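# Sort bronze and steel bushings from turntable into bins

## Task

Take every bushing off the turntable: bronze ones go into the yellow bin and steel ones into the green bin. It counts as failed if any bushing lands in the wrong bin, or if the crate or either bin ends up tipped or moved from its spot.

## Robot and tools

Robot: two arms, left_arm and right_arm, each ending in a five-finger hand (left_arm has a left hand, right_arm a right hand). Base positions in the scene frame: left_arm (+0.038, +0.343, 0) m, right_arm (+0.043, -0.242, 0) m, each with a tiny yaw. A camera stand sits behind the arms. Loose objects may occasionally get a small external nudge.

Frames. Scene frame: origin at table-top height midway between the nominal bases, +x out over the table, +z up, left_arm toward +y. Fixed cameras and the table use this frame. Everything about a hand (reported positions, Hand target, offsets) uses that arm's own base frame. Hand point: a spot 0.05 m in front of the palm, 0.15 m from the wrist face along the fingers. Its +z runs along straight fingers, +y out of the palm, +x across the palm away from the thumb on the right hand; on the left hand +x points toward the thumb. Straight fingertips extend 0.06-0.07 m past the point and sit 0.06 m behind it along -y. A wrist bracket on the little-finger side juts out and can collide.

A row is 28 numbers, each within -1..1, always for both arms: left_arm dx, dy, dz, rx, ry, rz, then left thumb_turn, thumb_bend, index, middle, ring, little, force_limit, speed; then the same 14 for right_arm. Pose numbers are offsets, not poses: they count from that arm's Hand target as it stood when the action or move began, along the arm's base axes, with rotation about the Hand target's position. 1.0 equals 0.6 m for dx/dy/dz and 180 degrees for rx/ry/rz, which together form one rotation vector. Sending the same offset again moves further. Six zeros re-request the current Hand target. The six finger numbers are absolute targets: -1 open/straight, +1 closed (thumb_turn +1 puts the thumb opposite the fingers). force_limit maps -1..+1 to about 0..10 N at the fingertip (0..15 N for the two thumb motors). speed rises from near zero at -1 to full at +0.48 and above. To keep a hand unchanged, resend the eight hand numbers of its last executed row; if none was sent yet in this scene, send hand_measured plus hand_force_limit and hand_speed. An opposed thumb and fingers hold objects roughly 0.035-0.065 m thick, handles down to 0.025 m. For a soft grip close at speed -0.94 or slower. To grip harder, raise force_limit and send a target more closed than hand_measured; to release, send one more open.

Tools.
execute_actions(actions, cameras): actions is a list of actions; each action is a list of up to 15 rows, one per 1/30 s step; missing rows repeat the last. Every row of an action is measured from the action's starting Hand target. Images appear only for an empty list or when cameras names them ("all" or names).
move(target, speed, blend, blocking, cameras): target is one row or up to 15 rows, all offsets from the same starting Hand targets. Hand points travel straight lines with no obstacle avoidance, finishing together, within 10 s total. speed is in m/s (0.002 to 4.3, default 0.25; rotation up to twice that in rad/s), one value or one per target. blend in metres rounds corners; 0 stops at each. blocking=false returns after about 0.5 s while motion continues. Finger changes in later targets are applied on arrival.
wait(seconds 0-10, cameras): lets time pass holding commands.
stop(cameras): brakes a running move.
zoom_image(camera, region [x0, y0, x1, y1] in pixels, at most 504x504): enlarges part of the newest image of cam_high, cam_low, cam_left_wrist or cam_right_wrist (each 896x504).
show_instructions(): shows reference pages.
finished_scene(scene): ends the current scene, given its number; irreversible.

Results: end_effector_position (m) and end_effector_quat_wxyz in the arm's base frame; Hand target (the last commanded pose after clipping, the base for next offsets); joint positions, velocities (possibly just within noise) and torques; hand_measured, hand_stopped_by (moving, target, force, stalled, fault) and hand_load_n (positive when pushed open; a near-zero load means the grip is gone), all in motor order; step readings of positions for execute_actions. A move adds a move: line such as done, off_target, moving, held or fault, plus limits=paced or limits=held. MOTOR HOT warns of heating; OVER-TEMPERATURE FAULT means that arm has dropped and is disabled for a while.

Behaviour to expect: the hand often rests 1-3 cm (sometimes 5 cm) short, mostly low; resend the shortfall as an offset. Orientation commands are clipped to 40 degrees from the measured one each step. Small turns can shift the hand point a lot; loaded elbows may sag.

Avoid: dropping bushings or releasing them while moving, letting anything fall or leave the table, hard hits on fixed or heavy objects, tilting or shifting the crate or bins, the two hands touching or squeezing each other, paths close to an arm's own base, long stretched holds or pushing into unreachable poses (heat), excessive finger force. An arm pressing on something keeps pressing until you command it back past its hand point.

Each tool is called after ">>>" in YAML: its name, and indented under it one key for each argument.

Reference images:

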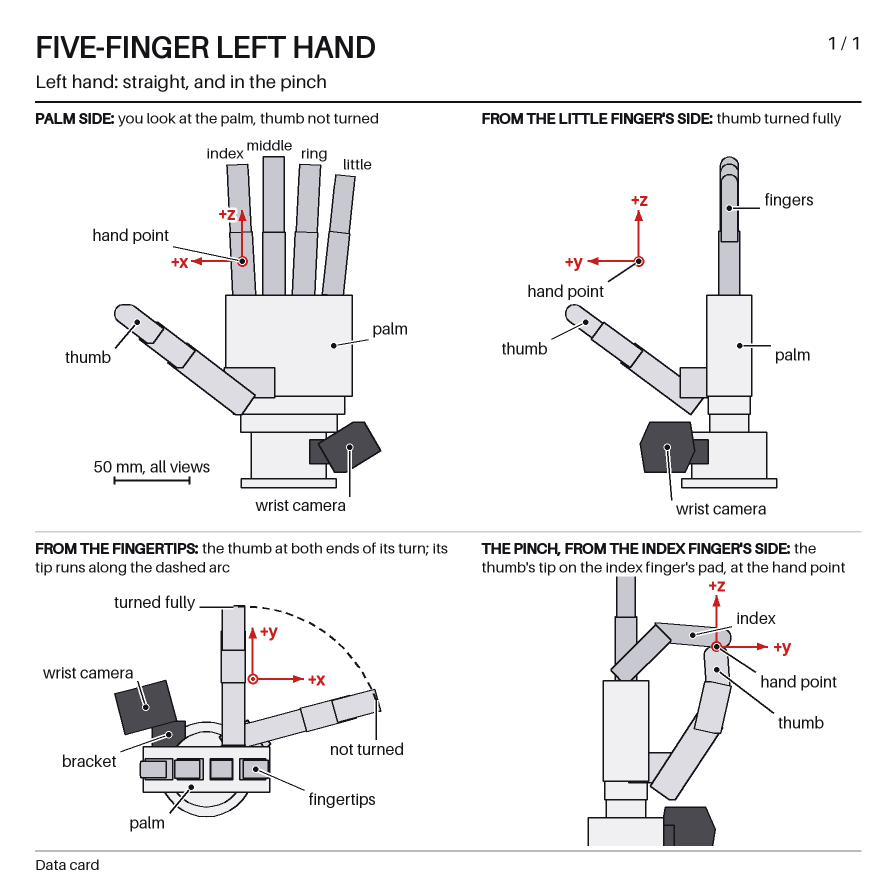

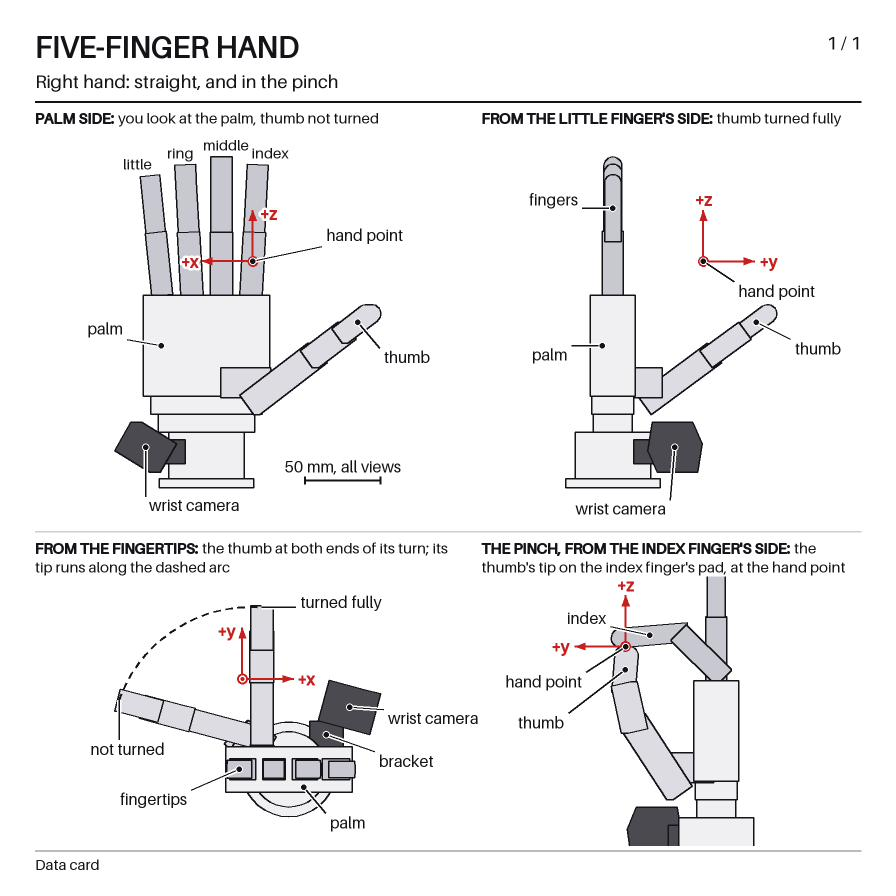

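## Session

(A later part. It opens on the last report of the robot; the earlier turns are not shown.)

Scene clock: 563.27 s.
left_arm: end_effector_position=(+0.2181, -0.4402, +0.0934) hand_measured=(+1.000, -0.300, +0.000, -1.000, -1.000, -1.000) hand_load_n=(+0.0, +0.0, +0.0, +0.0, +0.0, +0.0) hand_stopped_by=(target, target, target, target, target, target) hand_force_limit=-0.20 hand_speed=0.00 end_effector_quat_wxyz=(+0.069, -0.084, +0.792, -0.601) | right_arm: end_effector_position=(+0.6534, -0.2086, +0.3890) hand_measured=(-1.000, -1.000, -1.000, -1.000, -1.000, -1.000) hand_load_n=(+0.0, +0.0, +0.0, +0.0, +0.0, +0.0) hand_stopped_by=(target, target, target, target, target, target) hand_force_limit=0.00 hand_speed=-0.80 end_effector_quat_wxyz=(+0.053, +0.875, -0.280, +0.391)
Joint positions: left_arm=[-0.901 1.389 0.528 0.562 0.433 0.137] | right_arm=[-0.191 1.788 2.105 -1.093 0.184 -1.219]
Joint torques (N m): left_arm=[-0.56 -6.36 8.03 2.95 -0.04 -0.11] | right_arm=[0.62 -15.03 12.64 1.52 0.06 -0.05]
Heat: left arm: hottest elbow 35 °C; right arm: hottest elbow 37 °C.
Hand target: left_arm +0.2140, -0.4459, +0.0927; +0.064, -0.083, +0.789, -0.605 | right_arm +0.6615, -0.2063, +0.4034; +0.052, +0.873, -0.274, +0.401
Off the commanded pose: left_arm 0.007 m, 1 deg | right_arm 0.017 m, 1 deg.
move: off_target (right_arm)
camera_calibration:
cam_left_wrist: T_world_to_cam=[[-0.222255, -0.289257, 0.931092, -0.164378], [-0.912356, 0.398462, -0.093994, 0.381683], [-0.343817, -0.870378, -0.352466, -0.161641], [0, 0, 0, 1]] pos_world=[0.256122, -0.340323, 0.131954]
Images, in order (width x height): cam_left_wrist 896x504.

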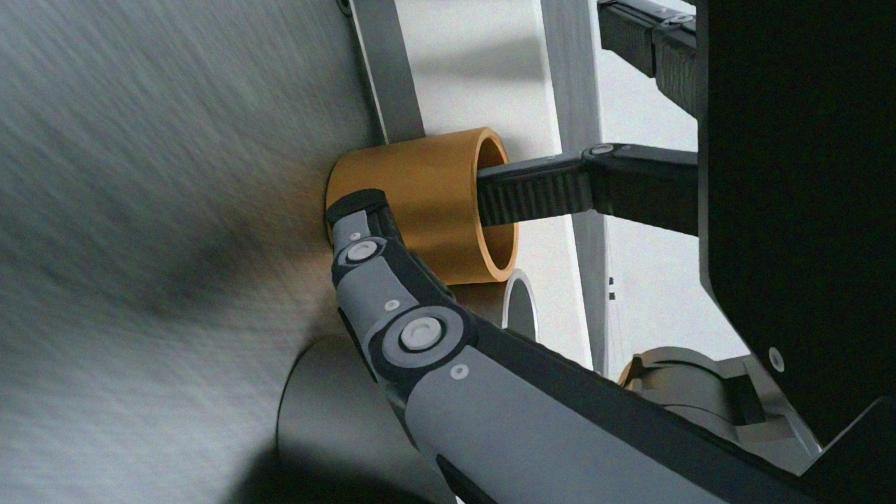

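>>> move:
  target: [0,0,0,0,0,0, 1,0.3,0.4,-1,-1,-1, -0.2, -0.8, 0,0,0,0,0,0,-1,-1,-1,-1,-1,-1,0,-0.8]
  speed: 0.06
  cameras: ["cam_left_wrist"]

Scene clock: 574.07 s.
left_arm: end_effector_position=(+0.2185, -0.4402, +0.0929) hand_measured=(+1.000, -0.164, +0.236, -1.000, -1.000, -1.000) hand_load_n=(-1.5, +6.5, +8.0, +0.0, +0.0, +0.0) hand_stopped_by=(target, force, force, target, target, target) hand_force_limit=-0.20 hand_speed=-0.80 end_effector_quat_wxyz=(+0.070, -0.085, +0.792, -0.601) | right_arm: end_effector_position=(+0.6534, -0.2086, +0.3890) hand_measured=(-1.000, -1.000, -1.000, -1.000, -1.000, -1.000) hand_load_n=(+0.0, +0.0, +0.0, +0.0, +0.0, +0.0) hand_stopped_by=(target, target, target, target, target, target) hand_force_limit=0.00 hand_speed=-0.80 end_effector_quat_wxyz=(+0.053, +0.875, -0.280, +0.391)
Joint positions: left_arm=[-0.902 1.39 0.528 0.562 0.43 0.137] | right_arm=[-0.191 1.788 2.105 -1.093 0.184 -1.219]
Joint torques (N m): left_arm=[-0.56 -6.48 8.03 2.95 0.07 -0.11] | right_arm=[0.56 -15.03 12.64 1.51 0.05 -0.05]
Heat: left arm: hottest elbow 34 °C; right arm: hottest elbow 37 °C.
Hand target: left_arm +0.2140, -0.4459, +0.0926; +0.064, -0.083, +0.789, -0.605 | right_arm +0.6615, -0.2063, +0.4034; +0.052, +0.873, -0.274, +0.401
Off the commanded pose: left_arm 0.007 m, 1 deg | right_arm 0.017 m, 1 deg.
move: off_target (right_arm)
camera_calibration:
cam_left_wrist: T_world_to_cam=[[-0.221331, -0.290876, 0.930808, -0.164704], [-0.913405, 0.396195, -0.0933831, 0.381114], [-0.341618, -0.870874, -0.353378, -0.162273], [0, 0, 0, 1]] pos_world=[0.256222, -0.340223, 0.131554]
Images, in order (width x height): cam_left_wrist 896x504.

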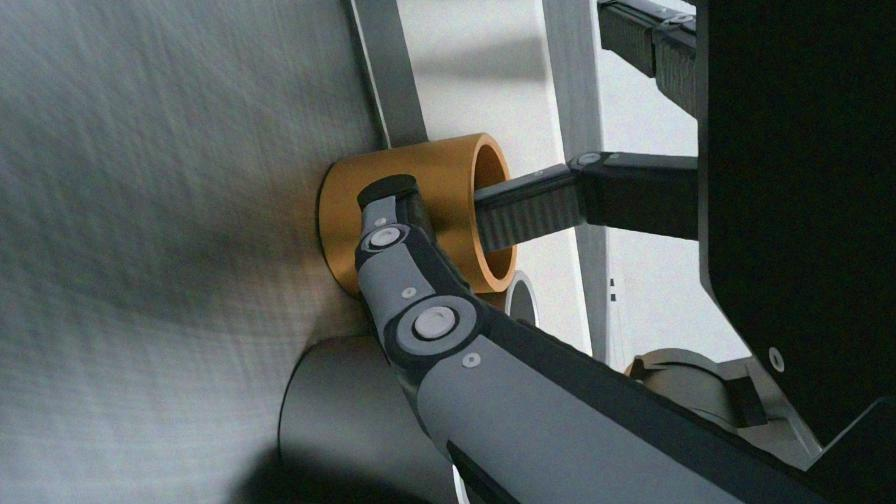

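>>> move:
  target: [0,0,0.06,0,0,0, 1,0.3,0.4,-1,-1,-1, -0.2, -0.8, 0,0,0,0,0,0,-1,-1,-1,-1,-1,-1,0,-0.8]
  speed: 0.06
  cameras: ["cam_left_wrist"]

Scene clock: 583.57 s.
left_arm: end_effector_position=(+0.2146, -0.4302, +0.1007) hand_measured=(+1.000, -0.164, +0.236, -1.000, -1.000, -1.000) hand_load_n=(-1.5, +6.0, +11.0, +0.0, +0.0, +0.0) hand_stopped_by=(target, force, force, target, target, target) hand_force_limit=-0.20 hand_speed=-0.80 end_effector_quat_wxyz=(+0.068, -0.096, +0.802, -0.585) | right_arm: end_effector_position=(+0.6534, -0.2086, +0.3890) hand_measured=(-1.000, -1.000, -1.000, -1.000, -1.000, -1.000) hand_load_n=(+0.0, +0.0, +0.0, +0.0, +0.0, +0.0) hand_stopped_by=(target, target, target, target, target, target) hand_force_limit=0.00 hand_speed=-0.80 end_effector_quat_wxyz=(+0.053, +0.875, -0.280, +0.391)
Joint positions: left_arm=[-0.902 1.322 0.529 0.453 0.411 0.137] | right_arm=[-0.191 1.788 2.105 -1.093 0.184 -1.219]
Joint torques (N m): left_arm=[-0.44 -9.11 11.58 1.63 0.74 -0.12] | right_arm=[0.67 -14.86 12.63 1.51 0.06 -0.05]
Heat: left arm: hottest elbow 33 °C; right arm: hottest elbow 37 °C.
Hand target: left_arm +0.2140, -0.4459, +0.1287; +0.064, -0.083, +0.789, -0.605 | right_arm +0.6615, -0.2063, +0.4034; +0.052, +0.873, -0.274, +0.401
Off the commanded pose: left_arm 0.032 m, 3 deg | right_arm 0.017 m, 1 deg.
move: off_target (left_arm, right_arm)
camera_calibration:
cam_left_wrist: T_world_to_cam=[[-0.197308, -0.327256, 0.924107, -0.189997], [-0.921695, 0.383067, -0.0611368, 0.367187], [-0.333987, -0.863807, -0.377213, -0.148358], [0, 0, 0, 1]] pos_world=[0.251397, -0.330987, 0.142063]
Images, in order (width x height): cam_left_wrist 896x504.

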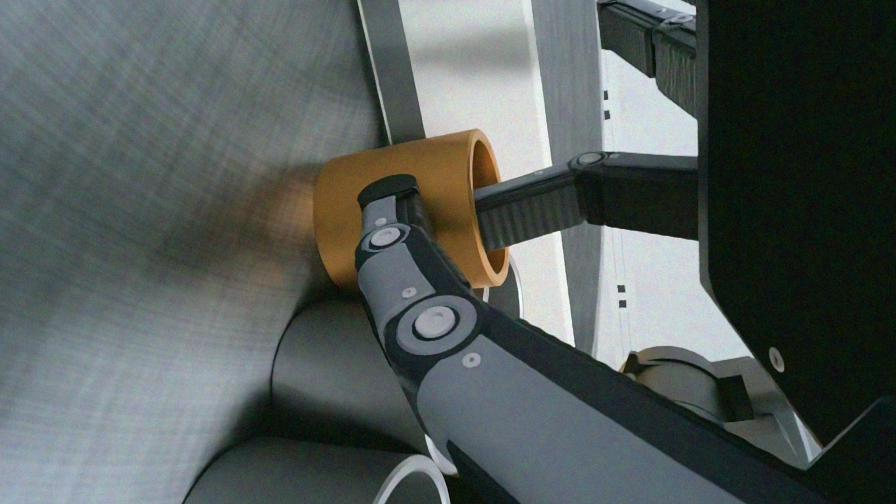

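>>> move:
  target:
    - [0,0.01,0.20,0,0,0, 1,0.3,0.4,-1,-1,-1, -0.2, -0.8, 0,0,0,0,0,0,-1,-1,-1,-1,-1,-1,0,-0.8]
    - [0.0083,0.48,0.14,0,0,0, 1,0.3,0.4,-1,-1,-1, -0.2, -0.8, 0,0,0,0,0,0,-1,-1,-1,-1,-1,-1,0,-0.8]
  speed: [0.1,0.2]
  blend: [0.02,0]
  cameras: ["cam_left_wrist","cam_high"]

>>> zoom_image:
  camera: "cam_high"
  region: [450, 140, 590, 310]

Scene clock: 603.93 s.
left_arm: end_effector_position=(+0.2036, -0.1598, +0.1911) hand_measured=(+1.000, -0.164, +0.236, -1.000, -1.000, -1.000) hand_load_n=(-2.5, +4.0, +9.0, +0.0, +0.0, +0.0) hand_stopped_by=(target, force, force, target, target, target) hand_force_limit=-0.20 hand_speed=-0.80 end_effector_quat_wxyz=(+0.044, -0.098, +0.790, -0.603) | right_arm: end_effector_position=(+0.6534, -0.2086, +0.3890) hand_measured=(-1.000, -1.000, -1.000, -1.000, -1.000, -1.000) hand_load_n=(+0.0, +0.0, +0.0, +0.0, +0.0, +0.0) hand_stopped_by=(target, target, target, target, target, target) hand_force_limit=0.00 hand_speed=-0.80 end_effector_quat_wxyz=(+0.053, +0.875, -0.280, +0.391)
Joint positions: left_arm=[0.075 0.78 0.575 -0.956 1.273 1.093] | right_arm=[-0.191 1.788 2.105 -1.093 0.184 -1.219]
Joint torques (N m): left_arm=[0.85 -0.32 14.58 0.57 0.8 0.13] | right_arm=[0.5 -14.86 12.63 1.57 0.06 -0.05]
Heat: left arm: hottest elbow 34 °C; right arm: hottest elbow 37 °C.
Hand target: left_arm +0.2189, -0.1580, +0.2127; +0.063, -0.083, +0.789, -0.605 | right_arm +0.6615, -0.2063, +0.4034; +0.052, +0.873, -0.274, +0.401
Off the commanded pose: left_arm 0.027 m, 3 deg | right_arm 0.017 m, 1 deg.
move: off_target (left_arm, right_arm)
camera_calibration:
cam_left_wrist: T_world_to_cam=[[-0.171419, -0.278021, 0.945156, -0.188692], [-0.913744, 0.40356, -0.047013, 0.257938], [-0.368357, -0.87169, -0.323218, 0.111073], [0, 0, 0, 1]] pos_world=[0.244259, -0.0597333, 0.226371]
Images, in order (width x height): cam_high 896x504, cam_left_wrist 896x504.

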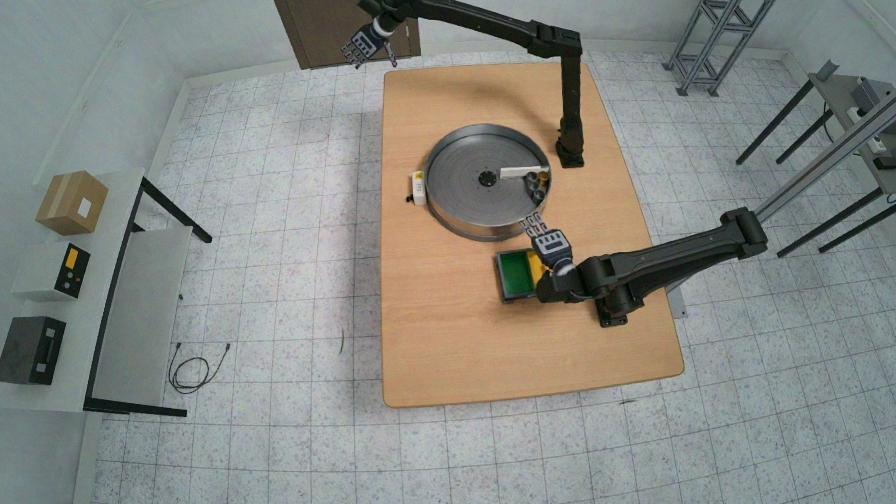

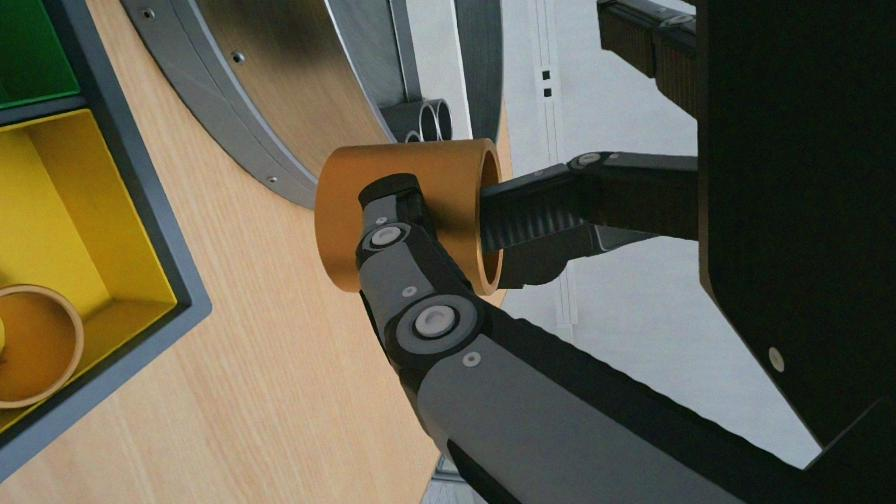

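Scaled by 2.965 from the camera's 896x504 image, which has a finer 1280x720 frame.

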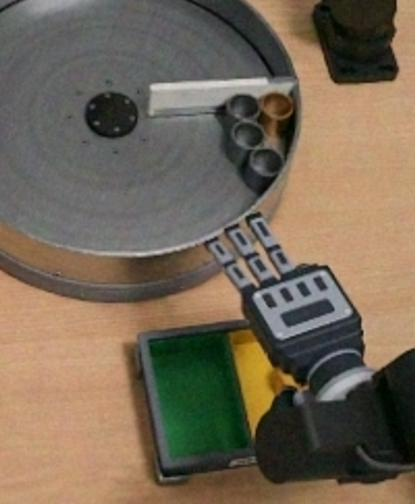

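>>> move:
  target: [0.0,0.005,-0.183,0,0,0, 1,0.3,0.4,-1,-1,-1, -0.2, -0.8, 0,0,0,0,0,0,-1,-1,-1,-1,-1,-1,0,-0.8]
  speed: 0.15
  cameras: ["cam_left_wrist"]

Scene clock: 621.83 s.
left_arm: end_effector_position=(+0.2166, -0.1547, +0.1022) hand_measured=(+1.000, -0.164, +0.236, -1.000, -1.000, -1.000) hand_load_n=(-2.5, +4.0, +9.0, +0.0, +0.0, +0.0) hand_stopped_by=(target, force, force, target, target, target) hand_force_limit=-0.20 hand_speed=-0.80 end_effector_quat_wxyz=(+0.065, -0.078, +0.792, -0.603) | right_arm: end_effector_position=(+0.6534, -0.2086, +0.3890) hand_measured=(-1.000, -1.000, -1.000, -1.000, -1.000, -1.000) hand_load_n=(+0.0, +0.0, +0.0, +0.0, +0.0, +0.0) hand_stopped_by=(target, target, target, target, target, target) hand_force_limit=0.00 hand_speed=-0.80 end_effector_quat_wxyz=(+0.053, +0.875, -0.280, +0.391)
Joint positions: left_arm=[0.092 0.95 0.406 -0.634 1.279 1.171] | right_arm=[-0.191 1.788 2.105 -1.093 0.184 -1.219]
Joint torques (N m): left_arm=[0.62 -1.14 8.81 1.46 0.82 -0.13] | right_arm=[0.67 -14.86 12.64 1.57 0.05 -0.04]
Heat: left arm: hottest elbow 35 °C; right arm: hottest elbow 37 °C.
Hand target: left_arm +0.2190, -0.1549, +0.1029; +0.063, -0.083, +0.789, -0.605 | right_arm +0.6615, -0.2063, +0.4034; +0.052, +0.873, -0.274, +0.401
Off the commanded pose: left_arm 0.002 m, 1 deg | right_arm 0.017 m, 1 deg.
move: off_target (right_arm)
camera_calibration:
cam_left_wrist: T_world_to_cam=[[-0.226792, -0.284319, 0.931519, -0.0885818], [-0.907113, 0.409851, -0.0957547, 0.268112], [-0.354559, -0.866709, -0.35086, 0.0922445], [0, 0, 0, 1]] pos_world=[0.255824, -0.0551222, 0.140554]
Images, in order (width x height): cam_left_wrist 896x504.

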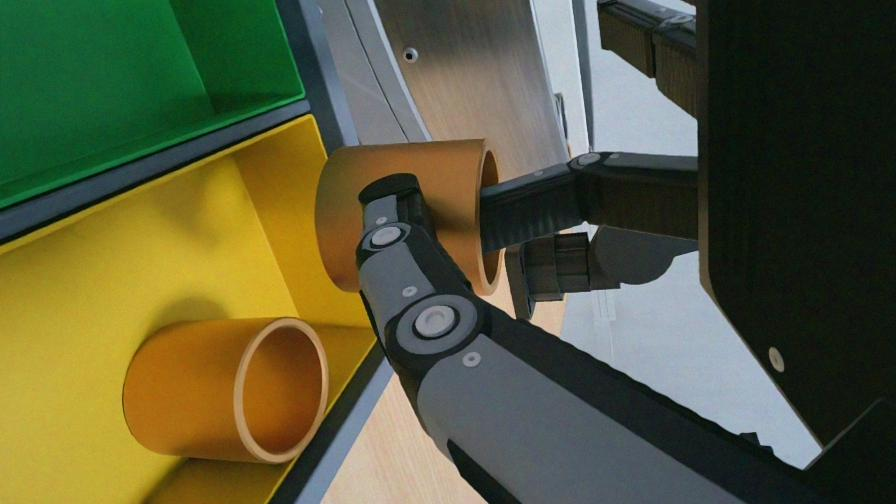

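>>> move:
  target: [-0.002,0.002,-0.088,0,0,0, 1,0.3,0.4,-1,-1,-1, -0.2, -0.8, 0,0,0,0,0,0,-1,-1,-1,-1,-1,-1,0,-0.8]
  speed: 0.08
  cameras: ["cam_left_wrist"]

Scene clock: 629.57 s.
left_arm: end_effector_position=(+0.2146, -0.1549, +0.0501) hand_measured=(+1.000, -0.164, +0.236, -1.000, -1.000, -1.000) hand_load_n=(-2.5, +4.0, +9.0, +0.0, +0.0, +0.0) hand_stopped_by=(target, force, force, target, target, target) hand_force_limit=-0.20 hand_speed=-0.80 end_effector_quat_wxyz=(+0.062, -0.080, +0.792, -0.603) | right_arm: end_effector_position=(+0.6534, -0.2086, +0.3890) hand_measured=(-1.000, -1.000, -1.000, -1.000, -1.000, -1.000) hand_load_n=(+0.0, +0.0, +0.0, +0.0, +0.0, +0.0) hand_stopped_by=(target, target, target, target, target, target) hand_force_limit=0.00 hand_speed=-0.80 end_effector_quat_wxyz=(+0.053, +0.875, -0.280, +0.391)
Joint positions: left_arm=[0.092 1.113 0.322 -0.402 1.281 1.18] | right_arm=[-0.191 1.788 2.105 -1.093 0.184 -1.219]
Joint torques (N m): left_arm=[1.08 -1.96 7.39 1.65 0.84 -0.05] | right_arm=[0.73 -14.92 12.66 1.54 0.05 -0.05]
Heat: left arm: hottest elbow 35 °C; right arm: hottest elbow 37 °C.
Hand target: left_arm +0.2178, -0.1537, +0.0501; +0.064, -0.083, +0.789, -0.605 | right_arm +0.6615, -0.2063, +0.4034; +0.052, +0.873, -0.274, +0.401
Off the commanded pose: left_arm 0.003 m, 1 deg | right_arm 0.017 m, 1 deg.
move: off_target (right_arm)
camera_calibration:
cam_left_wrist: T_world_to_cam=[[-0.220927, -0.282592, 0.933452, -0.0416724], [-0.906592, 0.412357, -0.0897331, 0.261317], [-0.359558, -0.866085, -0.347296, 0.0740219], [0, 0, 0, 1]] pos_world=[0.254316, -0.0554228, 0.0880555]
Images, in order (width x height): cam_left_wrist 896x504.

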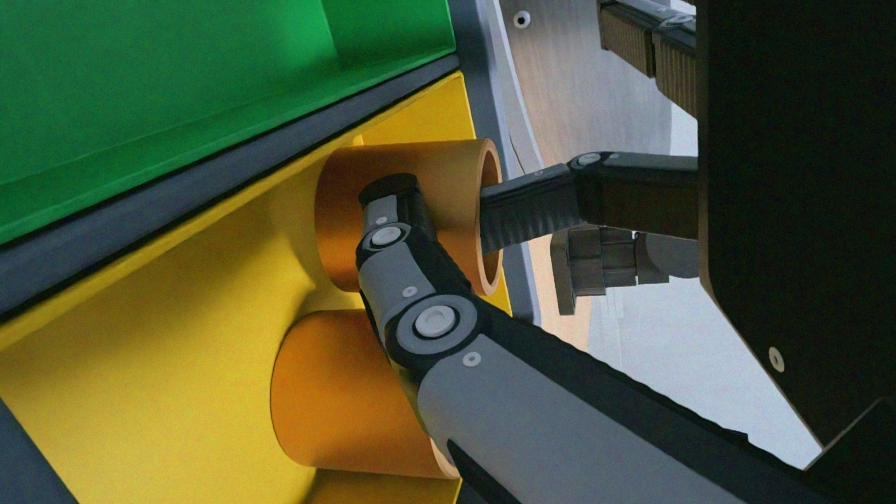

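>>> move:
  target:
    - [0.0,0.0,-0.009,0,0,0, 1,0.3,0.4,-1,-1,-1, -0.2, -0.8, 0,0,0,0,0,0,-1,-1,-1,-1,-1,-1,0,-0.8]
    - [0.0,0.0,-0.009,0,0,0, 1,-0.45,0.06,-1,-1,-1, -0.2, -0.6, 0,0,0,0,0,0,-1,-1,-1,-1,-1,-1,0,-0.8]
  speed: 0.05
  cameras: ["cam_left_wrist"]

Scene clock: 637.03 s.
left_arm: end_effector_position=(+0.2142, -0.1553, +0.0450) hand_measured=(+1.000, -0.450, +0.060, -1.000, -1.000, -1.000) hand_load_n=(+0.0, +0.0, +0.0, +0.0, +0.0, +0.0) hand_stopped_by=(target, target, target, target, target, target) hand_force_limit=-0.20 hand_speed=-0.60 end_effector_quat_wxyz=(+0.061, -0.079, +0.791, -0.604) | right_arm: end_effector_position=(+0.6534, -0.2086, +0.3890) hand_measured=(-1.000, -1.000, -1.000, -1.000, -1.000, -1.000) hand_load_n=(+0.0, +0.0, +0.0, +0.0, +0.0, +0.0) hand_stopped_by=(target, target, target, target, target, target) hand_force_limit=0.00 hand_speed=-0.80 end_effector_quat_wxyz=(+0.053, +0.875, -0.280, +0.391)
Joint positions: left_arm=[0.092 1.135 0.314 -0.373 1.285 1.18] | right_arm=[-0.191 1.788 2.105 -1.093 0.184 -1.219]
Joint torques (N m): left_arm=[1.03 -1.96 7.24 1.51 0.72 -0.06] | right_arm=[0.62 -14.97 12.64 1.57 0.05 -0.05]
Heat: left arm: hottest elbow 34 °C; right arm: hottest elbow 37 °C.
Hand target: left_arm +0.2177, -0.1537, +0.0447; +0.063, -0.083, +0.789, -0.605 | right_arm +0.6615, -0.2063, +0.4034; +0.052, +0.873, -0.274, +0.401
Off the commanded pose: left_arm 0.004 m, 1 deg | right_arm 0.017 m, 1 deg.
move: off_target (right_arm)
camera_calibration:
cam_left_wrist: T_world_to_cam=[[-0.221246, -0.278972, 0.934465, -0.0365624], [-0.906033, 0.413278, -0.0911356, 0.260801], [-0.360769, -0.86682, -0.344194, 0.071822], [0, 0, 0, 1]] pos_world=[0.254116, -0.0557264, 0.0826553]
Images, in order (width x height): cam_left_wrist 896x504.

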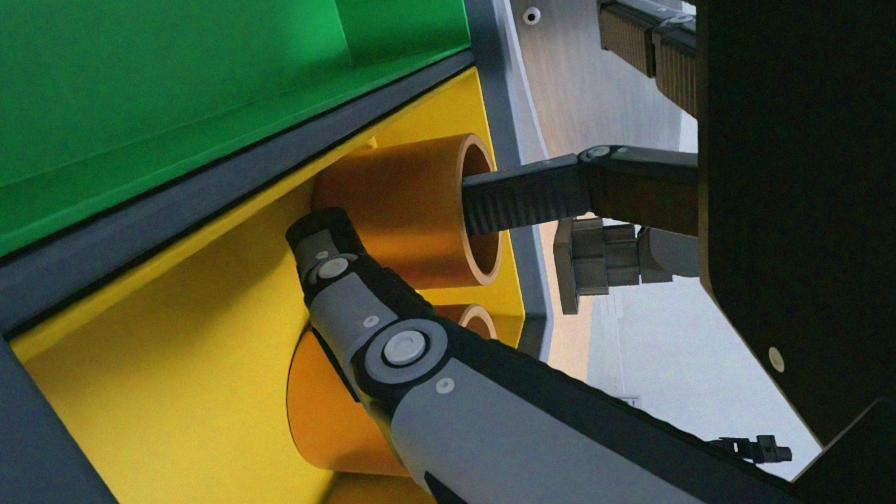

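>>> move:
  target:
    - [0.0,-0.006,0.05,0,0,0, 1,-0.45,0.06,-1,-1,-1, -0.2, -0.6, 0,0,0,0,0,0,-1,-1,-1,-1,-1,-1,0,-0.8]
    - [0.01,-0.012,0.10,0,0,0, 1,-0.45,0.06,-1,-1,-1, -0.2, -0.6, 0,0,0,0,0,0,-1,-1,-1,-1,-1,-1,0,-0.8]
  speed: 0.08
  cameras: ["cam_left_wrist"]

Scene clock: 646.20 s.
left_arm: end_effector_position=(+0.2099, -0.1594, +0.0876) hand_measured=(+1.000, -0.450, +0.060, -1.000, -1.000, -1.000) hand_load_n=(+0.0, +0.0, +0.0, +0.0, +0.0, +0.0) hand_stopped_by=(target, target, target, target, target, target) hand_force_limit=-0.20 hand_speed=-0.60 end_effector_quat_wxyz=(+0.052, -0.097, +0.789, -0.605) | right_arm: end_effector_position=(+0.6534, -0.2086, +0.3890) hand_measured=(-1.000, -1.000, -1.000, -1.000, -1.000, -1.000) hand_load_n=(+0.0, +0.0, +0.0, +0.0, +0.0, +0.0) hand_stopped_by=(target, target, target, target, target, target) hand_force_limit=0.00 hand_speed=-0.80 end_effector_quat_wxyz=(+0.053, +0.875, -0.280, +0.391)
Joint positions: left_arm=[0.077 0.963 0.357 -0.517 1.275 1.071] | right_arm=[-0.191 1.788 2.105 -1.093 0.184 -1.219]
Joint torques (N m): left_arm=[-0.44 -2.9 12.08 0.7 0.56 -0.11] | right_arm=[0.67 -14.97 12.64 1.51 0.05 -0.05]
Heat: left arm: hottest elbow 34 °C; right arm: hottest elbow 37 °C.
Hand target: left_arm +0.2238, -0.1609, +0.1047; +0.063, -0.083, +0.789, -0.605 | right_arm +0.6615, -0.2063, +0.4034; +0.052, +0.873, -0.274, +0.401
Off the commanded pose: left_arm 0.022 m, 2 deg | right_arm 0.017 m, 1 deg.
move: off_target (left_arm, right_arm)
camera_calibration:
cam_left_wrist: T_world_to_cam=[[-0.184197, -0.276902, 0.943078, -0.086653], [-0.915764, 0.39685, -0.0623411, 0.259352], [-0.356998, -0.87512, -0.326676, 0.0776806], [0, 0, 0, 1]] pos_world=[0.249276, -0.0589386, 0.123265]
Images, in order (width x height): cam_left_wrist 896x504.

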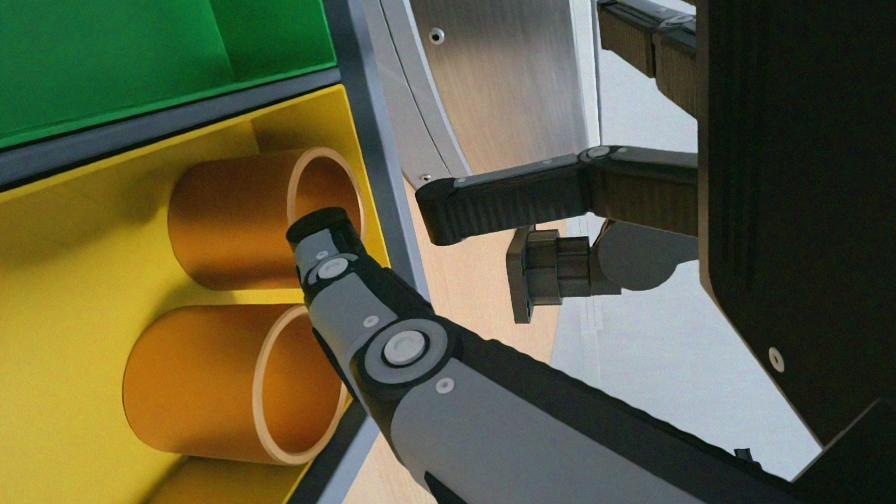

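>>> move:
  target:
    - [0.0,0.0,0.142,0,0,0, 1,-0.3,0.0,-1,-1,-1, -0.2, 0, 0,0,0,0,0,0,-1,-1,-1,-1,-1,-1,0,-0.8]
    - [-0.0563,-0.4168,0.0588,0,0,-0.15, 1,-0.3,0.0,-1,-1,-1, -0.2, 0, 0,0,0,0,0,0,-1,-1,-1,-1,-1,-1,0,-0.8]
  speed: 0.25
  blend: [0.04,0]
  cameras: ["cam_left_wrist"]

Scene clock: 689.27 s.
left_arm: end_effector_position=(+0.1791, -0.3941, +0.1245) hand_measured=(+1.000, -0.300, +0.000, -1.000, -1.000, -1.000) hand_load_n=(+0.0, +0.0, +0.0, +0.0, +0.0, +0.0) hand_stopped_by=(target, target, target, target, target, target) hand_force_limit=-0.20 hand_speed=0.00 end_effector_quat_wxyz=(-0.089, +0.093, +0.795, -0.593) | right_arm: end_effector_position=(+0.6534, -0.2086, +0.3890) hand_measured=(-1.000, -1.000, -1.000, -1.000, -1.000, -1.000) hand_load_n=(+0.0, +0.0, +0.0, +0.0, +0.0, +0.0) hand_stopped_by=(target, target, target, target, target, target) hand_force_limit=0.00 hand_speed=-0.80 end_effector_quat_wxyz=(+0.053, +0.875, -0.280, +0.391)
Joint positions: left_arm=[-0.751 1.307 0.633 0.113 1.014 0.458] | right_arm=[-0.191 1.788 2.105 -1.093 0.184 -1.219]
Joint torques (N m): left_arm=[-0.32 -5.95 12.46 2.59 0.24 -0.08] | right_arm=[0.62 -14.74 12.62 1.54 0.05 -0.05]
Heat: left arm: hottest elbow 34 °C; right arm: hottest elbow 38 °C.
Hand target: left_arm +0.1898, -0.4110, +0.1400; -0.080, +0.103, +0.787, -0.603 | right_arm +0.6615, -0.2063, +0.4034; +0.052, +0.873, -0.274, +0.401
Off the commanded pose: left_arm 0.025 m, 2 deg | right_arm 0.017 m, 1 deg.
move: off_target (left_arm, right_arm)
camera_calibration:
cam_left_wrist: T_world_to_cam=[[-0.298127, -0.178102, 0.937763, -0.132124], [-0.632243, 0.772871, -0.0542129, 0.423081], [-0.715115, -0.609056, -0.343018, 0.0443978], [0, 0, 0, 1]] pos_world=[0.259849, -0.323478, 0.162067]
Images, in order (width x height): cam_left_wrist 896x504.

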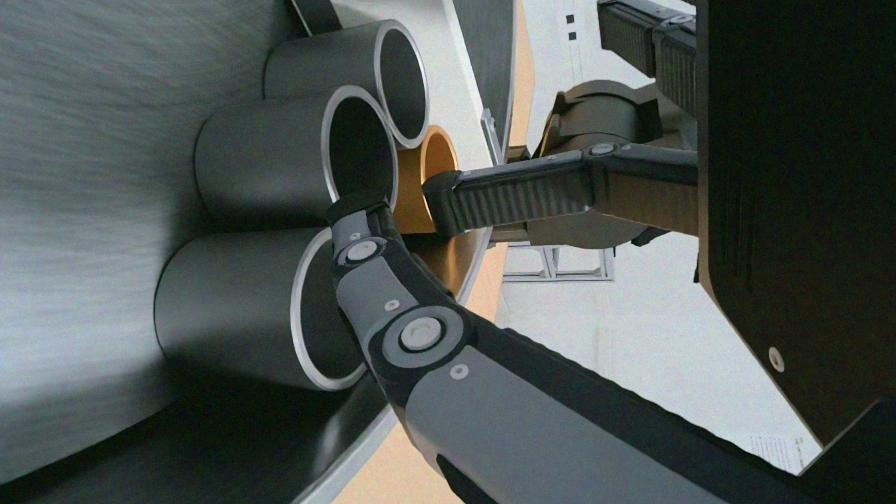

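>>> move:
  target: [0,0.002,-0.037,0,0,0, 1,-0.3,0.0,-1,-1,-1, -0.2, 0, 0,0,0,0,0,0,-1,-1,-1,-1,-1,-1,0,-0.8]
  speed: 0.1
  cameras: ["cam_left_wrist"]

Scene clock: 704.33 s.
left_arm: end_effector_position=(+0.1871, -0.4016, +0.1141) hand_measured=(+1.000, -0.300, +0.000, -1.000, -1.000, -1.000) hand_load_n=(+0.0, +0.0, +0.0, +0.0, +0.0, +0.0) hand_stopped_by=(target, target, target, target, target, target) hand_force_limit=-0.20 hand_speed=0.00 end_effector_quat_wxyz=(-0.081, +0.100, +0.790, -0.599) | right_arm: end_effector_position=(+0.6534, -0.2086, +0.3890) hand_measured=(-1.000, -1.000, -1.000, -1.000, -1.000, -1.000) hand_load_n=(+0.0, +0.0, +0.0, -0.5, +0.0, +0.0) hand_stopped_by=(target, target, target, target, target, target) hand_force_limit=0.00 hand_speed=-0.80 end_effector_quat_wxyz=(+0.053, +0.875, -0.280, +0.391)
Joint positions: left_arm=[-0.751 1.357 0.633 0.19 1.014 0.458] | right_arm=[-0.191 1.788 2.105 -1.093 0.184 -1.219]
Joint torques (N m): left_arm=[-0.26 -6.48 9.76 2.37 0.25 -0.1] | right_arm=[0.73 -15.09 12.67 1.52 0.06 -0.05]
Heat: left arm: hottest elbow 34 °C; right arm: hottest elbow 38 °C.
Hand target: left_arm +0.1898, -0.4098, +0.1178; -0.080, +0.103, +0.787, -0.603 | right_arm +0.6615, -0.2063, +0.4034; +0.052, +0.873, -0.274, +0.401
Off the commanded pose: left_arm 0.009 m, 1 deg | right_arm 0.017 m, 1 deg.
move: off_target (right_arm)
camera_calibration:
cam_left_wrist: T_world_to_cam=[[-0.315672, -0.161236, 0.935069, -0.110931], [-0.631145, 0.771525, -0.0800344, 0.43547], [-0.708524, -0.615429, -0.345312, 0.038451], [0, 0, 0, 1]] pos_world=[0.267071, -0.330198, 0.151858]
Images, in order (width x height): cam_left_wrist 896x504.

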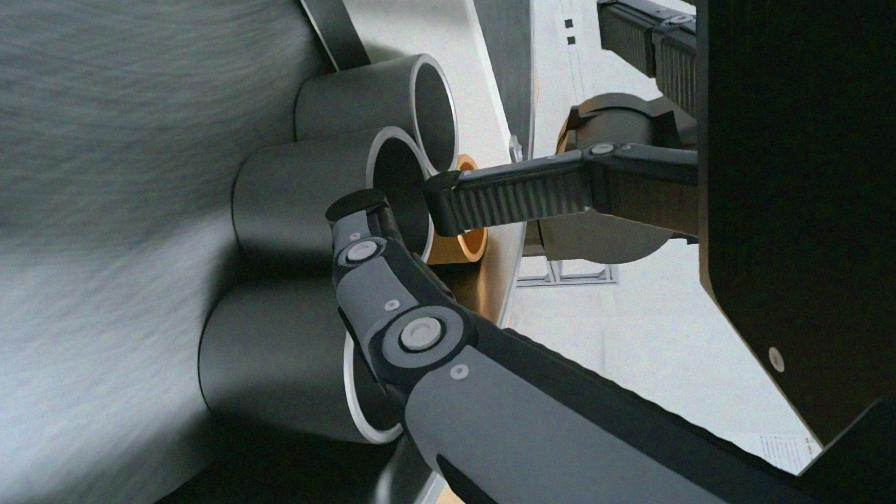

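>>> move:
  target: [0.009,0,-0.006,0,0,0, 1,-0.3,0.0,-1,-1,-1, -0.2, 0, 0,0,0,0,0,0,-1,-1,-1,-1,-1,-1,0,-0.8]
  speed: 0.1
  cameras: ["cam_left_wrist"]

Scene clock: 736.60 s.
left_arm: end_effector_position=(+0.1866, -0.4017, +0.1085) hand_measured=(+1.000, -0.300, +0.000, -1.000, -1.000, -1.000) hand_load_n=(+0.0, +0.0, -0.5, +0.0, +0.0, +0.0) hand_stopped_by=(target, target, target, target, target, target) hand_force_limit=-0.20 hand_speed=0.00 end_effector_quat_wxyz=(-0.086, +0.098, +0.792, -0.597) | right_arm: end_effector_position=(+0.6534, -0.2086, +0.3890) hand_measured=(-1.000, -1.000, -1.000, -1.000, -1.000, -1.000) hand_load_n=(+0.0, +0.0, +0.0, -0.5, +0.0, +0.0) hand_stopped_by=(target, target, target, target, target, target) hand_force_limit=0.00 hand_speed=-0.80 end_effector_quat_wxyz=(+0.053, +0.875, -0.280, +0.391)
Joint positions: left_arm=[-0.751 1.373 0.633 0.194 1.018 0.458] | right_arm=[-0.191 1.788 2.105 -1.093 0.184 -1.219]
Joint torques (N m): left_arm=[0.56 -6.53 10.22 2.48 0.41 -0.01] | right_arm=[0.56 -14.97 12.56 1.54 0.06 -0.04]
Heat: left arm: hottest elbow 33 °C; right arm: hottest elbow 38 °C.
Hand target: left_arm +0.1953, -0.4098, +0.1142; -0.079, +0.103, +0.787, -0.603 | right_arm +0.6615, -0.2063, +0.4034; +0.052, +0.873, -0.274, +0.401
Off the commanded pose: left_arm 0.013 m, 1 deg | right_arm 0.017 m, 1 deg.
move: off_target (left_arm, right_arm)
camera_calibration:
cam_left_wrist: T_world_to_cam=[[-0.306521, -0.16651, 0.937187, -0.10997], [-0.629117, 0.774314, -0.0681895, 0.434303], [-0.714323, -0.610502, -0.342098, 0.0388342], [0, 0, 0, 1]] pos_world=[0.267259, -0.33089, 0.145962]
Images, in order (width x height): cam_left_wrist 896x504.

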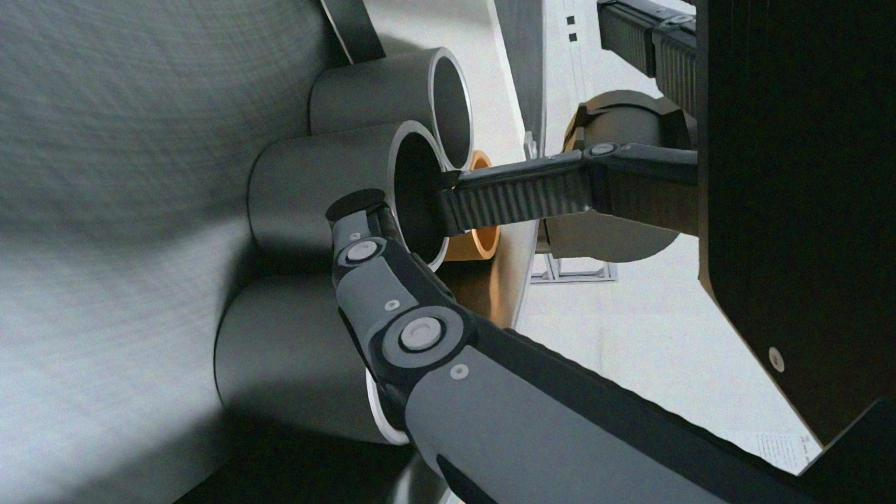

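>>> move:
  target: [-0.003,0,-0.0295,0,0,0, 1,-0.3,0.0,-1,-1,-1, -0.2, 0, 0,0,0,0,0,0,-1,-1,-1,-1,-1,-1,0,-0.8]
  speed: 0.06
  cameras: ["cam_left_wrist"]

Scene clock: 745.67 s.
left_arm: end_effector_position=(+0.1909, -0.4062, +0.1005) hand_measured=(+1.000, -0.300, +0.000, -1.000, -1.000, -1.000) hand_load_n=(+0.0, +0.0, -3.5, -0.5, +0.0, +0.0) hand_stopped_by=(target, target, target, target, target, target) hand_force_limit=-0.20 hand_speed=0.00 end_effector_quat_wxyz=(-0.080, +0.104, +0.787, -0.602) | right_arm: end_effector_position=(+0.6534, -0.2086, +0.3890) hand_measured=(-1.000, -1.000, -1.000, -1.000, -1.000, -1.000) hand_load_n=(+0.0, +0.0, +0.0, +0.5, -0.5, +0.0) hand_stopped_by=(target, target, target, target, target, target) hand_force_limit=0.00 hand_speed=-0.80 end_effector_quat_wxyz=(+0.053, +0.875, -0.280, +0.391)
Joint positions: left_arm=[-0.751 1.409 0.629 0.255 1.022 0.458] | right_arm=[-0.191 1.788 2.105 -1.093 0.184 -1.219]
Joint torques (N m): left_arm=[0.26 -6.3 8.38 2.59 0.18 -0.04] | right_arm=[0.62 -14.86 12.66 1.55 0.06 -0.04]
Heat: left arm: hottest elbow 33 °C; right arm: hottest elbow 38 °C.
Hand target: left_arm +0.1935, -0.4098, +0.0965; -0.080, +0.103, +0.787, -0.603 | right_arm +0.6615, -0.2063, +0.4034; +0.052, +0.873, -0.274, +0.401
Off the commanded pose: left_arm 0.006 m, 0 deg | right_arm 0.017 m, 1 deg.
move: off_target (right_arm)
camera_calibration:
cam_left_wrist: T_world_to_cam=[[-0.320991, -0.150202, 0.935096, -0.0922752], [-0.625656, 0.774854, -0.0903066, 0.441704], [-0.710999, -0.614036, -0.342696, 0.0343764], [0, 0, 0, 1]] pos_world=[0.271177, -0.335008, 0.137956]
Images, in order (width x height): cam_left_wrist 896x504.

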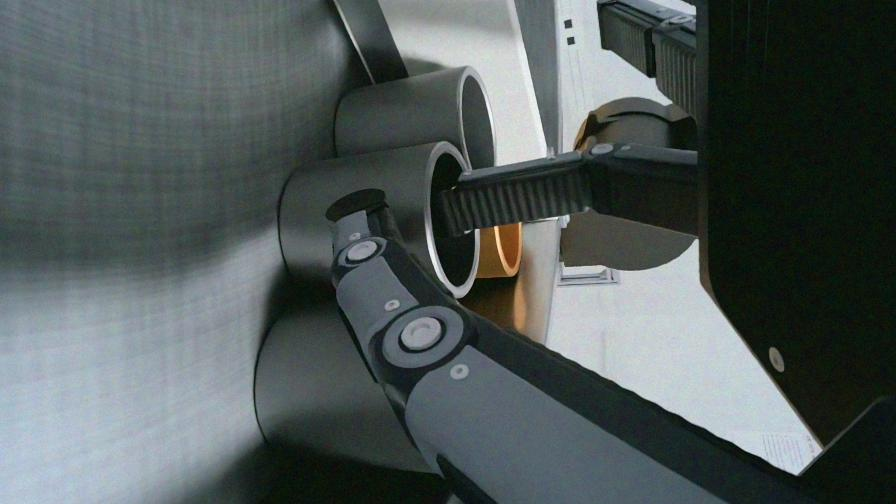

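>>> move:
  target: [0,0.007,-0.012,0,0,0, 1,-0.3,0.08,-1,-1,-1, -0.2, -0.4, 0,0,0,0,0,0,-1,-1,-1,-1,-1,-1,0,-0.8]
  speed: 0.06
  cameras: ["cam_left_wrist"]

Scene clock: 750.97 s.
left_arm: end_effector_position=(+0.1892, -0.4049, +0.0924) hand_measured=(+1.000, -0.300, +0.080, -1.000, -1.000, -1.000) hand_load_n=(+0.0, +0.0, +0.0, +0.0, +0.0, +0.0) hand_stopped_by=(target, target, target, target, target, target) hand_force_limit=-0.20 hand_speed=-0.40 end_effector_quat_wxyz=(-0.083, +0.103, +0.788, -0.601) | right_arm: end_effector_position=(+0.6534, -0.2086, +0.3890) hand_measured=(-1.000, -1.000, -1.000, -1.000, -1.000, -1.000) hand_load_n=(+0.0, +0.0, +0.0, +0.0, +0.0, +0.0) hand_stopped_by=(target, target, target, target, target, target) hand_force_limit=0.00 hand_speed=-0.80 end_effector_quat_wxyz=(+0.053, +0.875, -0.280, +0.391)
Joint positions: left_arm=[-0.751 1.427 0.619 0.278 1.023 0.458] | right_arm=[-0.191 1.788 2.105 -1.093 0.184 -1.219]
Joint torques (N m): left_arm=[0.91 -6.95 7.91 2.55 0.36 0.05] | right_arm=[0.79 -14.97 12.67 1.55 0.05 -0.06]
Heat: left arm: hottest elbow 33 °C; right arm: hottest elbow 38 °C.
Hand target: left_arm +0.1935, -0.4056, +0.0893; -0.080, +0.103, +0.787, -0.603 | right_arm +0.6615, -0.2063, +0.4034; +0.052, +0.873, -0.274, +0.401
Off the commanded pose: left_arm 0.005 m, 0 deg | right_arm 0.017 m, 1 deg.
move: off_target (right_arm)
camera_calibration:
cam_left_wrist: T_world_to_cam=[[-0.316732, -0.152724, 0.936139, -0.0869105], [-0.624814, 0.776158, -0.0847746, 0.438851], [-0.713644, -0.611764, -0.341259, 0.0325078], [0, 0, 0, 1]] pos_world=[0.269872, -0.334004, 0.129657]
Images, in order (width x height): cam_left_wrist 896x504.

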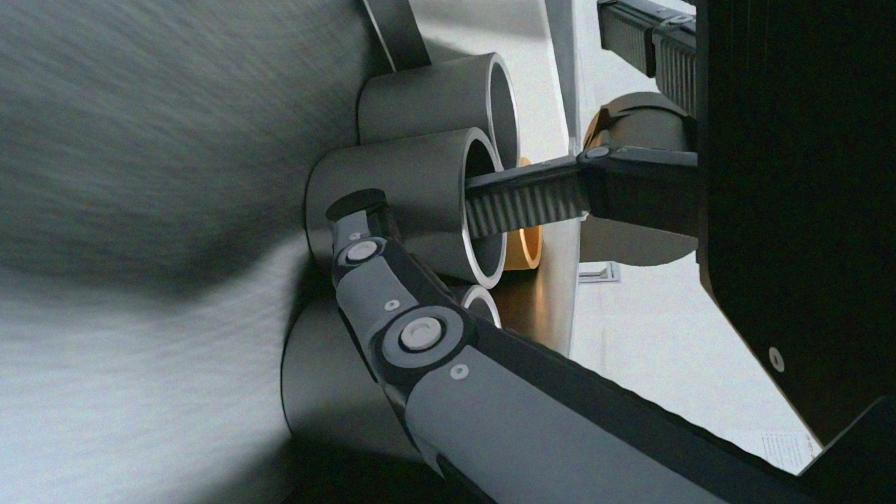

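>>> move:
  target:
    - [0,0,0,0,0,0, 1,0.3,0.4,-1,-1,-1, -0.2, -0.8, 0,0,0,0,0,0,-1,-1,-1,-1,-1,-1,0,-0.8]
    - [0.0,0.0,0.18,0,0,0, 1,0.3,0.4,-1,-1,-1, -0.2, -0.8, 0,0,0,0,0,0,-1,-1,-1,-1,-1,-1,0,-0.8]
  speed: 0.08
  cameras: ["cam_left_wrist"]

Scene clock: 760.90 s.
left_arm: end_effector_position=(+0.1793, -0.3944, +0.1654) hand_measured=(+1.000, -0.172, +0.242, -1.000, -1.000, -1.000) hand_load_n=(-2.5, +4.5, +10.0, +0.0, +0.0, +0.0) hand_stopped_by=(target, force, force, target, target, target) hand_force_limit=-0.20 hand_speed=-0.80 end_effector_quat_wxyz=(-0.099, +0.090, +0.798, -0.587) | right_arm: end_effector_position=(+0.6534, -0.2086, +0.3890) hand_measured=(-1.000, -1.000, -1.000, -1.000, -1.000, -1.000) hand_load_n=(+0.0, +0.0, +0.0, +0.0, -0.5, +0.0) hand_stopped_by=(target, target, target, target, target, target) hand_force_limit=0.00 hand_speed=-0.80 end_effector_quat_wxyz=(+0.053, +0.875, -0.280, +0.391)
Joint positions: left_arm=[-0.75 1.237 0.712 -0.067 1.022 0.465] | right_arm=[-0.191 1.788 2.105 -1.093 0.184 -1.219]
Joint torques (N m): left_arm=[0.91 -8.53 14.05 1.61 0.48 -0.05] | right_arm=[0.62 -14.92 12.66 1.52 0.04 -0.06]
Heat: left arm: hottest elbow 34 °C; right arm: hottest elbow 38 °C.
Hand target: left_arm +0.1935, -0.4056, +0.1973; -0.079, +0.103, +0.787, -0.603 | right_arm +0.6615, -0.2063, +0.4034; +0.052, +0.873, -0.274, +0.401
Off the commanded pose: left_arm 0.037 m, 4 deg | right_arm 0.017 m, 1 deg.
move: off_target (left_arm, right_arm)
camera_calibration:
cam_left_wrist: T_world_to_cam=[[-0.281976, -0.190835, 0.940251, -0.17873], [-0.62744, 0.778077, -0.0302466, 0.422873], [-0.725815, -0.59848, -0.339137, 0.0637906], [0, 0, 0, 1]] pos_world=[0.26123, -0.324958, 0.202475]
Images, in order (width x height): cam_left_wrist 896x504.

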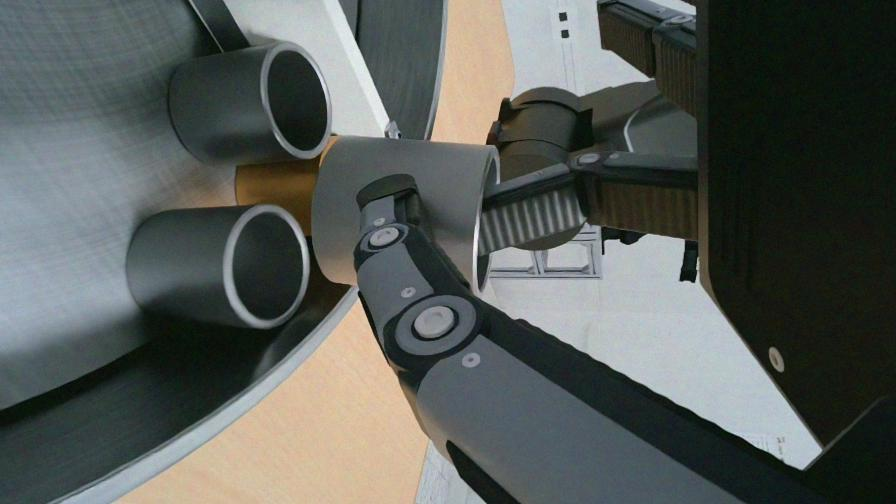

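>>> move:
  target:
    - [0,0.02,0.07,0,0,0, 1,0.3,0.4,-1,-1,-1, -0.2, -0.8, 0,0,0,0,0,0,-1,-1,-1,-1,-1,-1,0,-0.8]
    - [0.1395,0.4077,-0.135,0,0,0.1667, 1,0.3,0.4,-1,-1,-1, -0.2, -0.8, 0,0,0,0,0,0,-1,-1,-1,-1,-1,-1,0,-0.8]
  speed: [0.12,0.2]
  blend: [0.03,0]
  cameras: ["cam_left_wrist","cam_high"]

>>> zoom_image:
  camera: "cam_high"
  region: [450, 140, 590, 310]

Scene clock: 777.00 s.
left_arm: end_effector_position=(+0.2672, -0.1637, +0.1092) hand_measured=(+1.000, -0.172, +0.242, -1.000, -1.000, -1.000) hand_load_n=(-2.5, +4.0, +10.0, +0.0, +0.0, +0.0) hand_stopped_by=(target, force, force, target, target, target) hand_force_limit=-0.20 hand_speed=-0.80 end_effector_quat_wxyz=(+0.072, -0.108, +0.788, -0.602) | right_arm: end_effector_position=(+0.6534, -0.2086, +0.3890) hand_measured=(-1.000, -1.000, -1.000, -1.000, -1.000, -1.000) hand_load_n=(-0.5, +0.0, +0.0, +0.0, +0.0, +0.0) hand_stopped_by=(target, target, target, target, target, target) hand_force_limit=0.00 hand_speed=-0.80 end_effector_quat_wxyz=(+0.053, +0.875, -0.280, +0.391)
Joint positions: left_arm=[0.042 1.059 0.455 -0.312 1.229 0.869] | right_arm=[-0.191 1.788 2.105 -1.093 0.184 -1.219]
Joint torques (N m): left_arm=[1.2 -2.67 10.76 0.91 0.74 0.1] | right_arm=[0.56 -14.92 12.63 1.59 0.06 -0.04]
Heat: left arm: hottest elbow 35 °C; right arm: hottest elbow 39 °C.
Hand target: left_arm +0.2773, -0.1609, +0.1164; +0.080, -0.104, +0.787, -0.603 | right_arm +0.6615, -0.2063, +0.4034; +0.052, +0.873, -0.274, +0.401
Off the commanded pose: left_arm 0.013 m, 1 deg | right_arm 0.017 m, 1 deg.
move: off_target (left_arm, right_arm); blend cut to 0.0217 m at target 1
camera_calibration:
cam_left_wrist: T_world_to_cam=[[-0.187486, -0.290734, 0.938255, -0.0985634], [-0.930542, 0.358449, -0.0748736, 0.313978], [-0.314549, -0.887123, -0.337744, 0.0893407], [0, 0, 0, 1]] pos_world=[0.301792, -0.0619446, 0.146161]
Images, in order (width x height): cam_high 896x504, cam_left_wrist 896x504.

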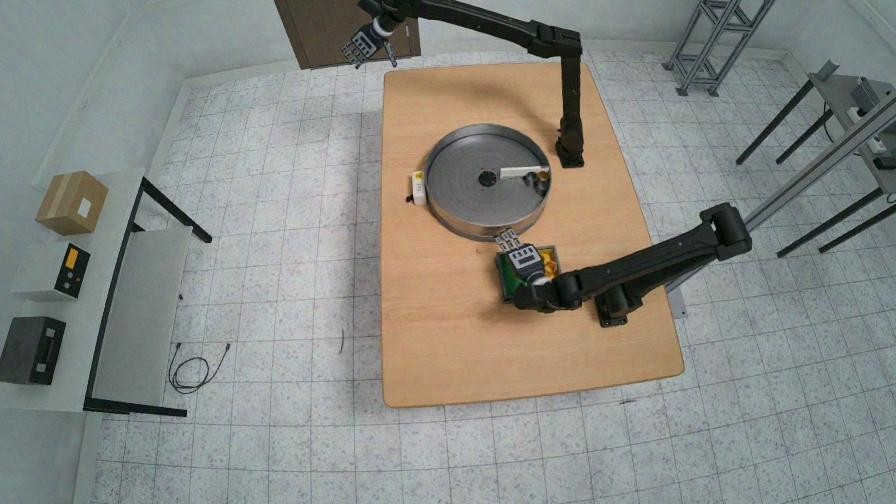

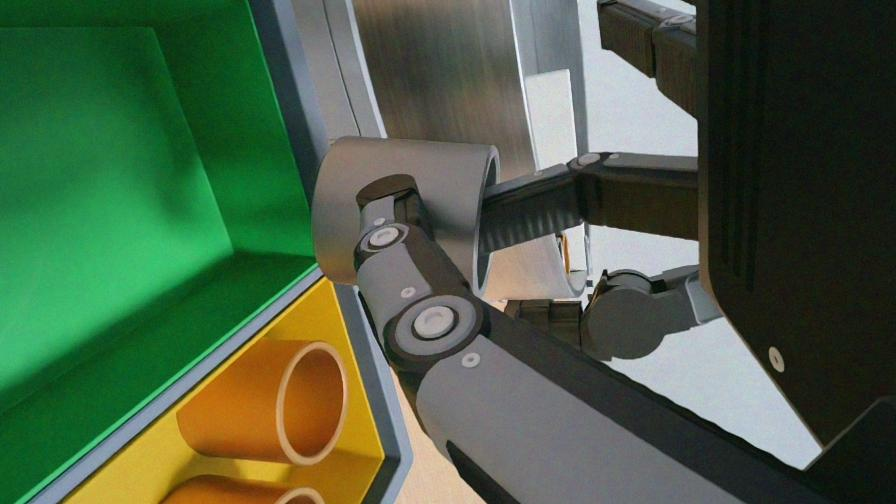

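Scaled by 2.965 from the camera's 896x504 image, which has a finer 1280x720 frame.

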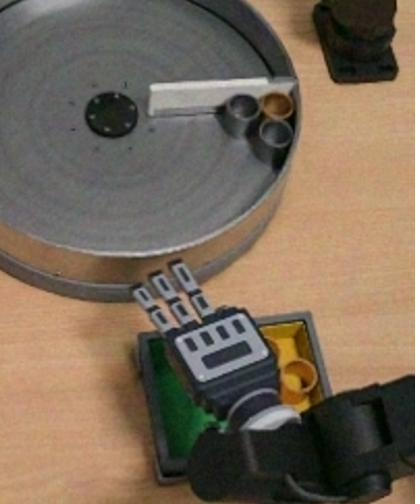

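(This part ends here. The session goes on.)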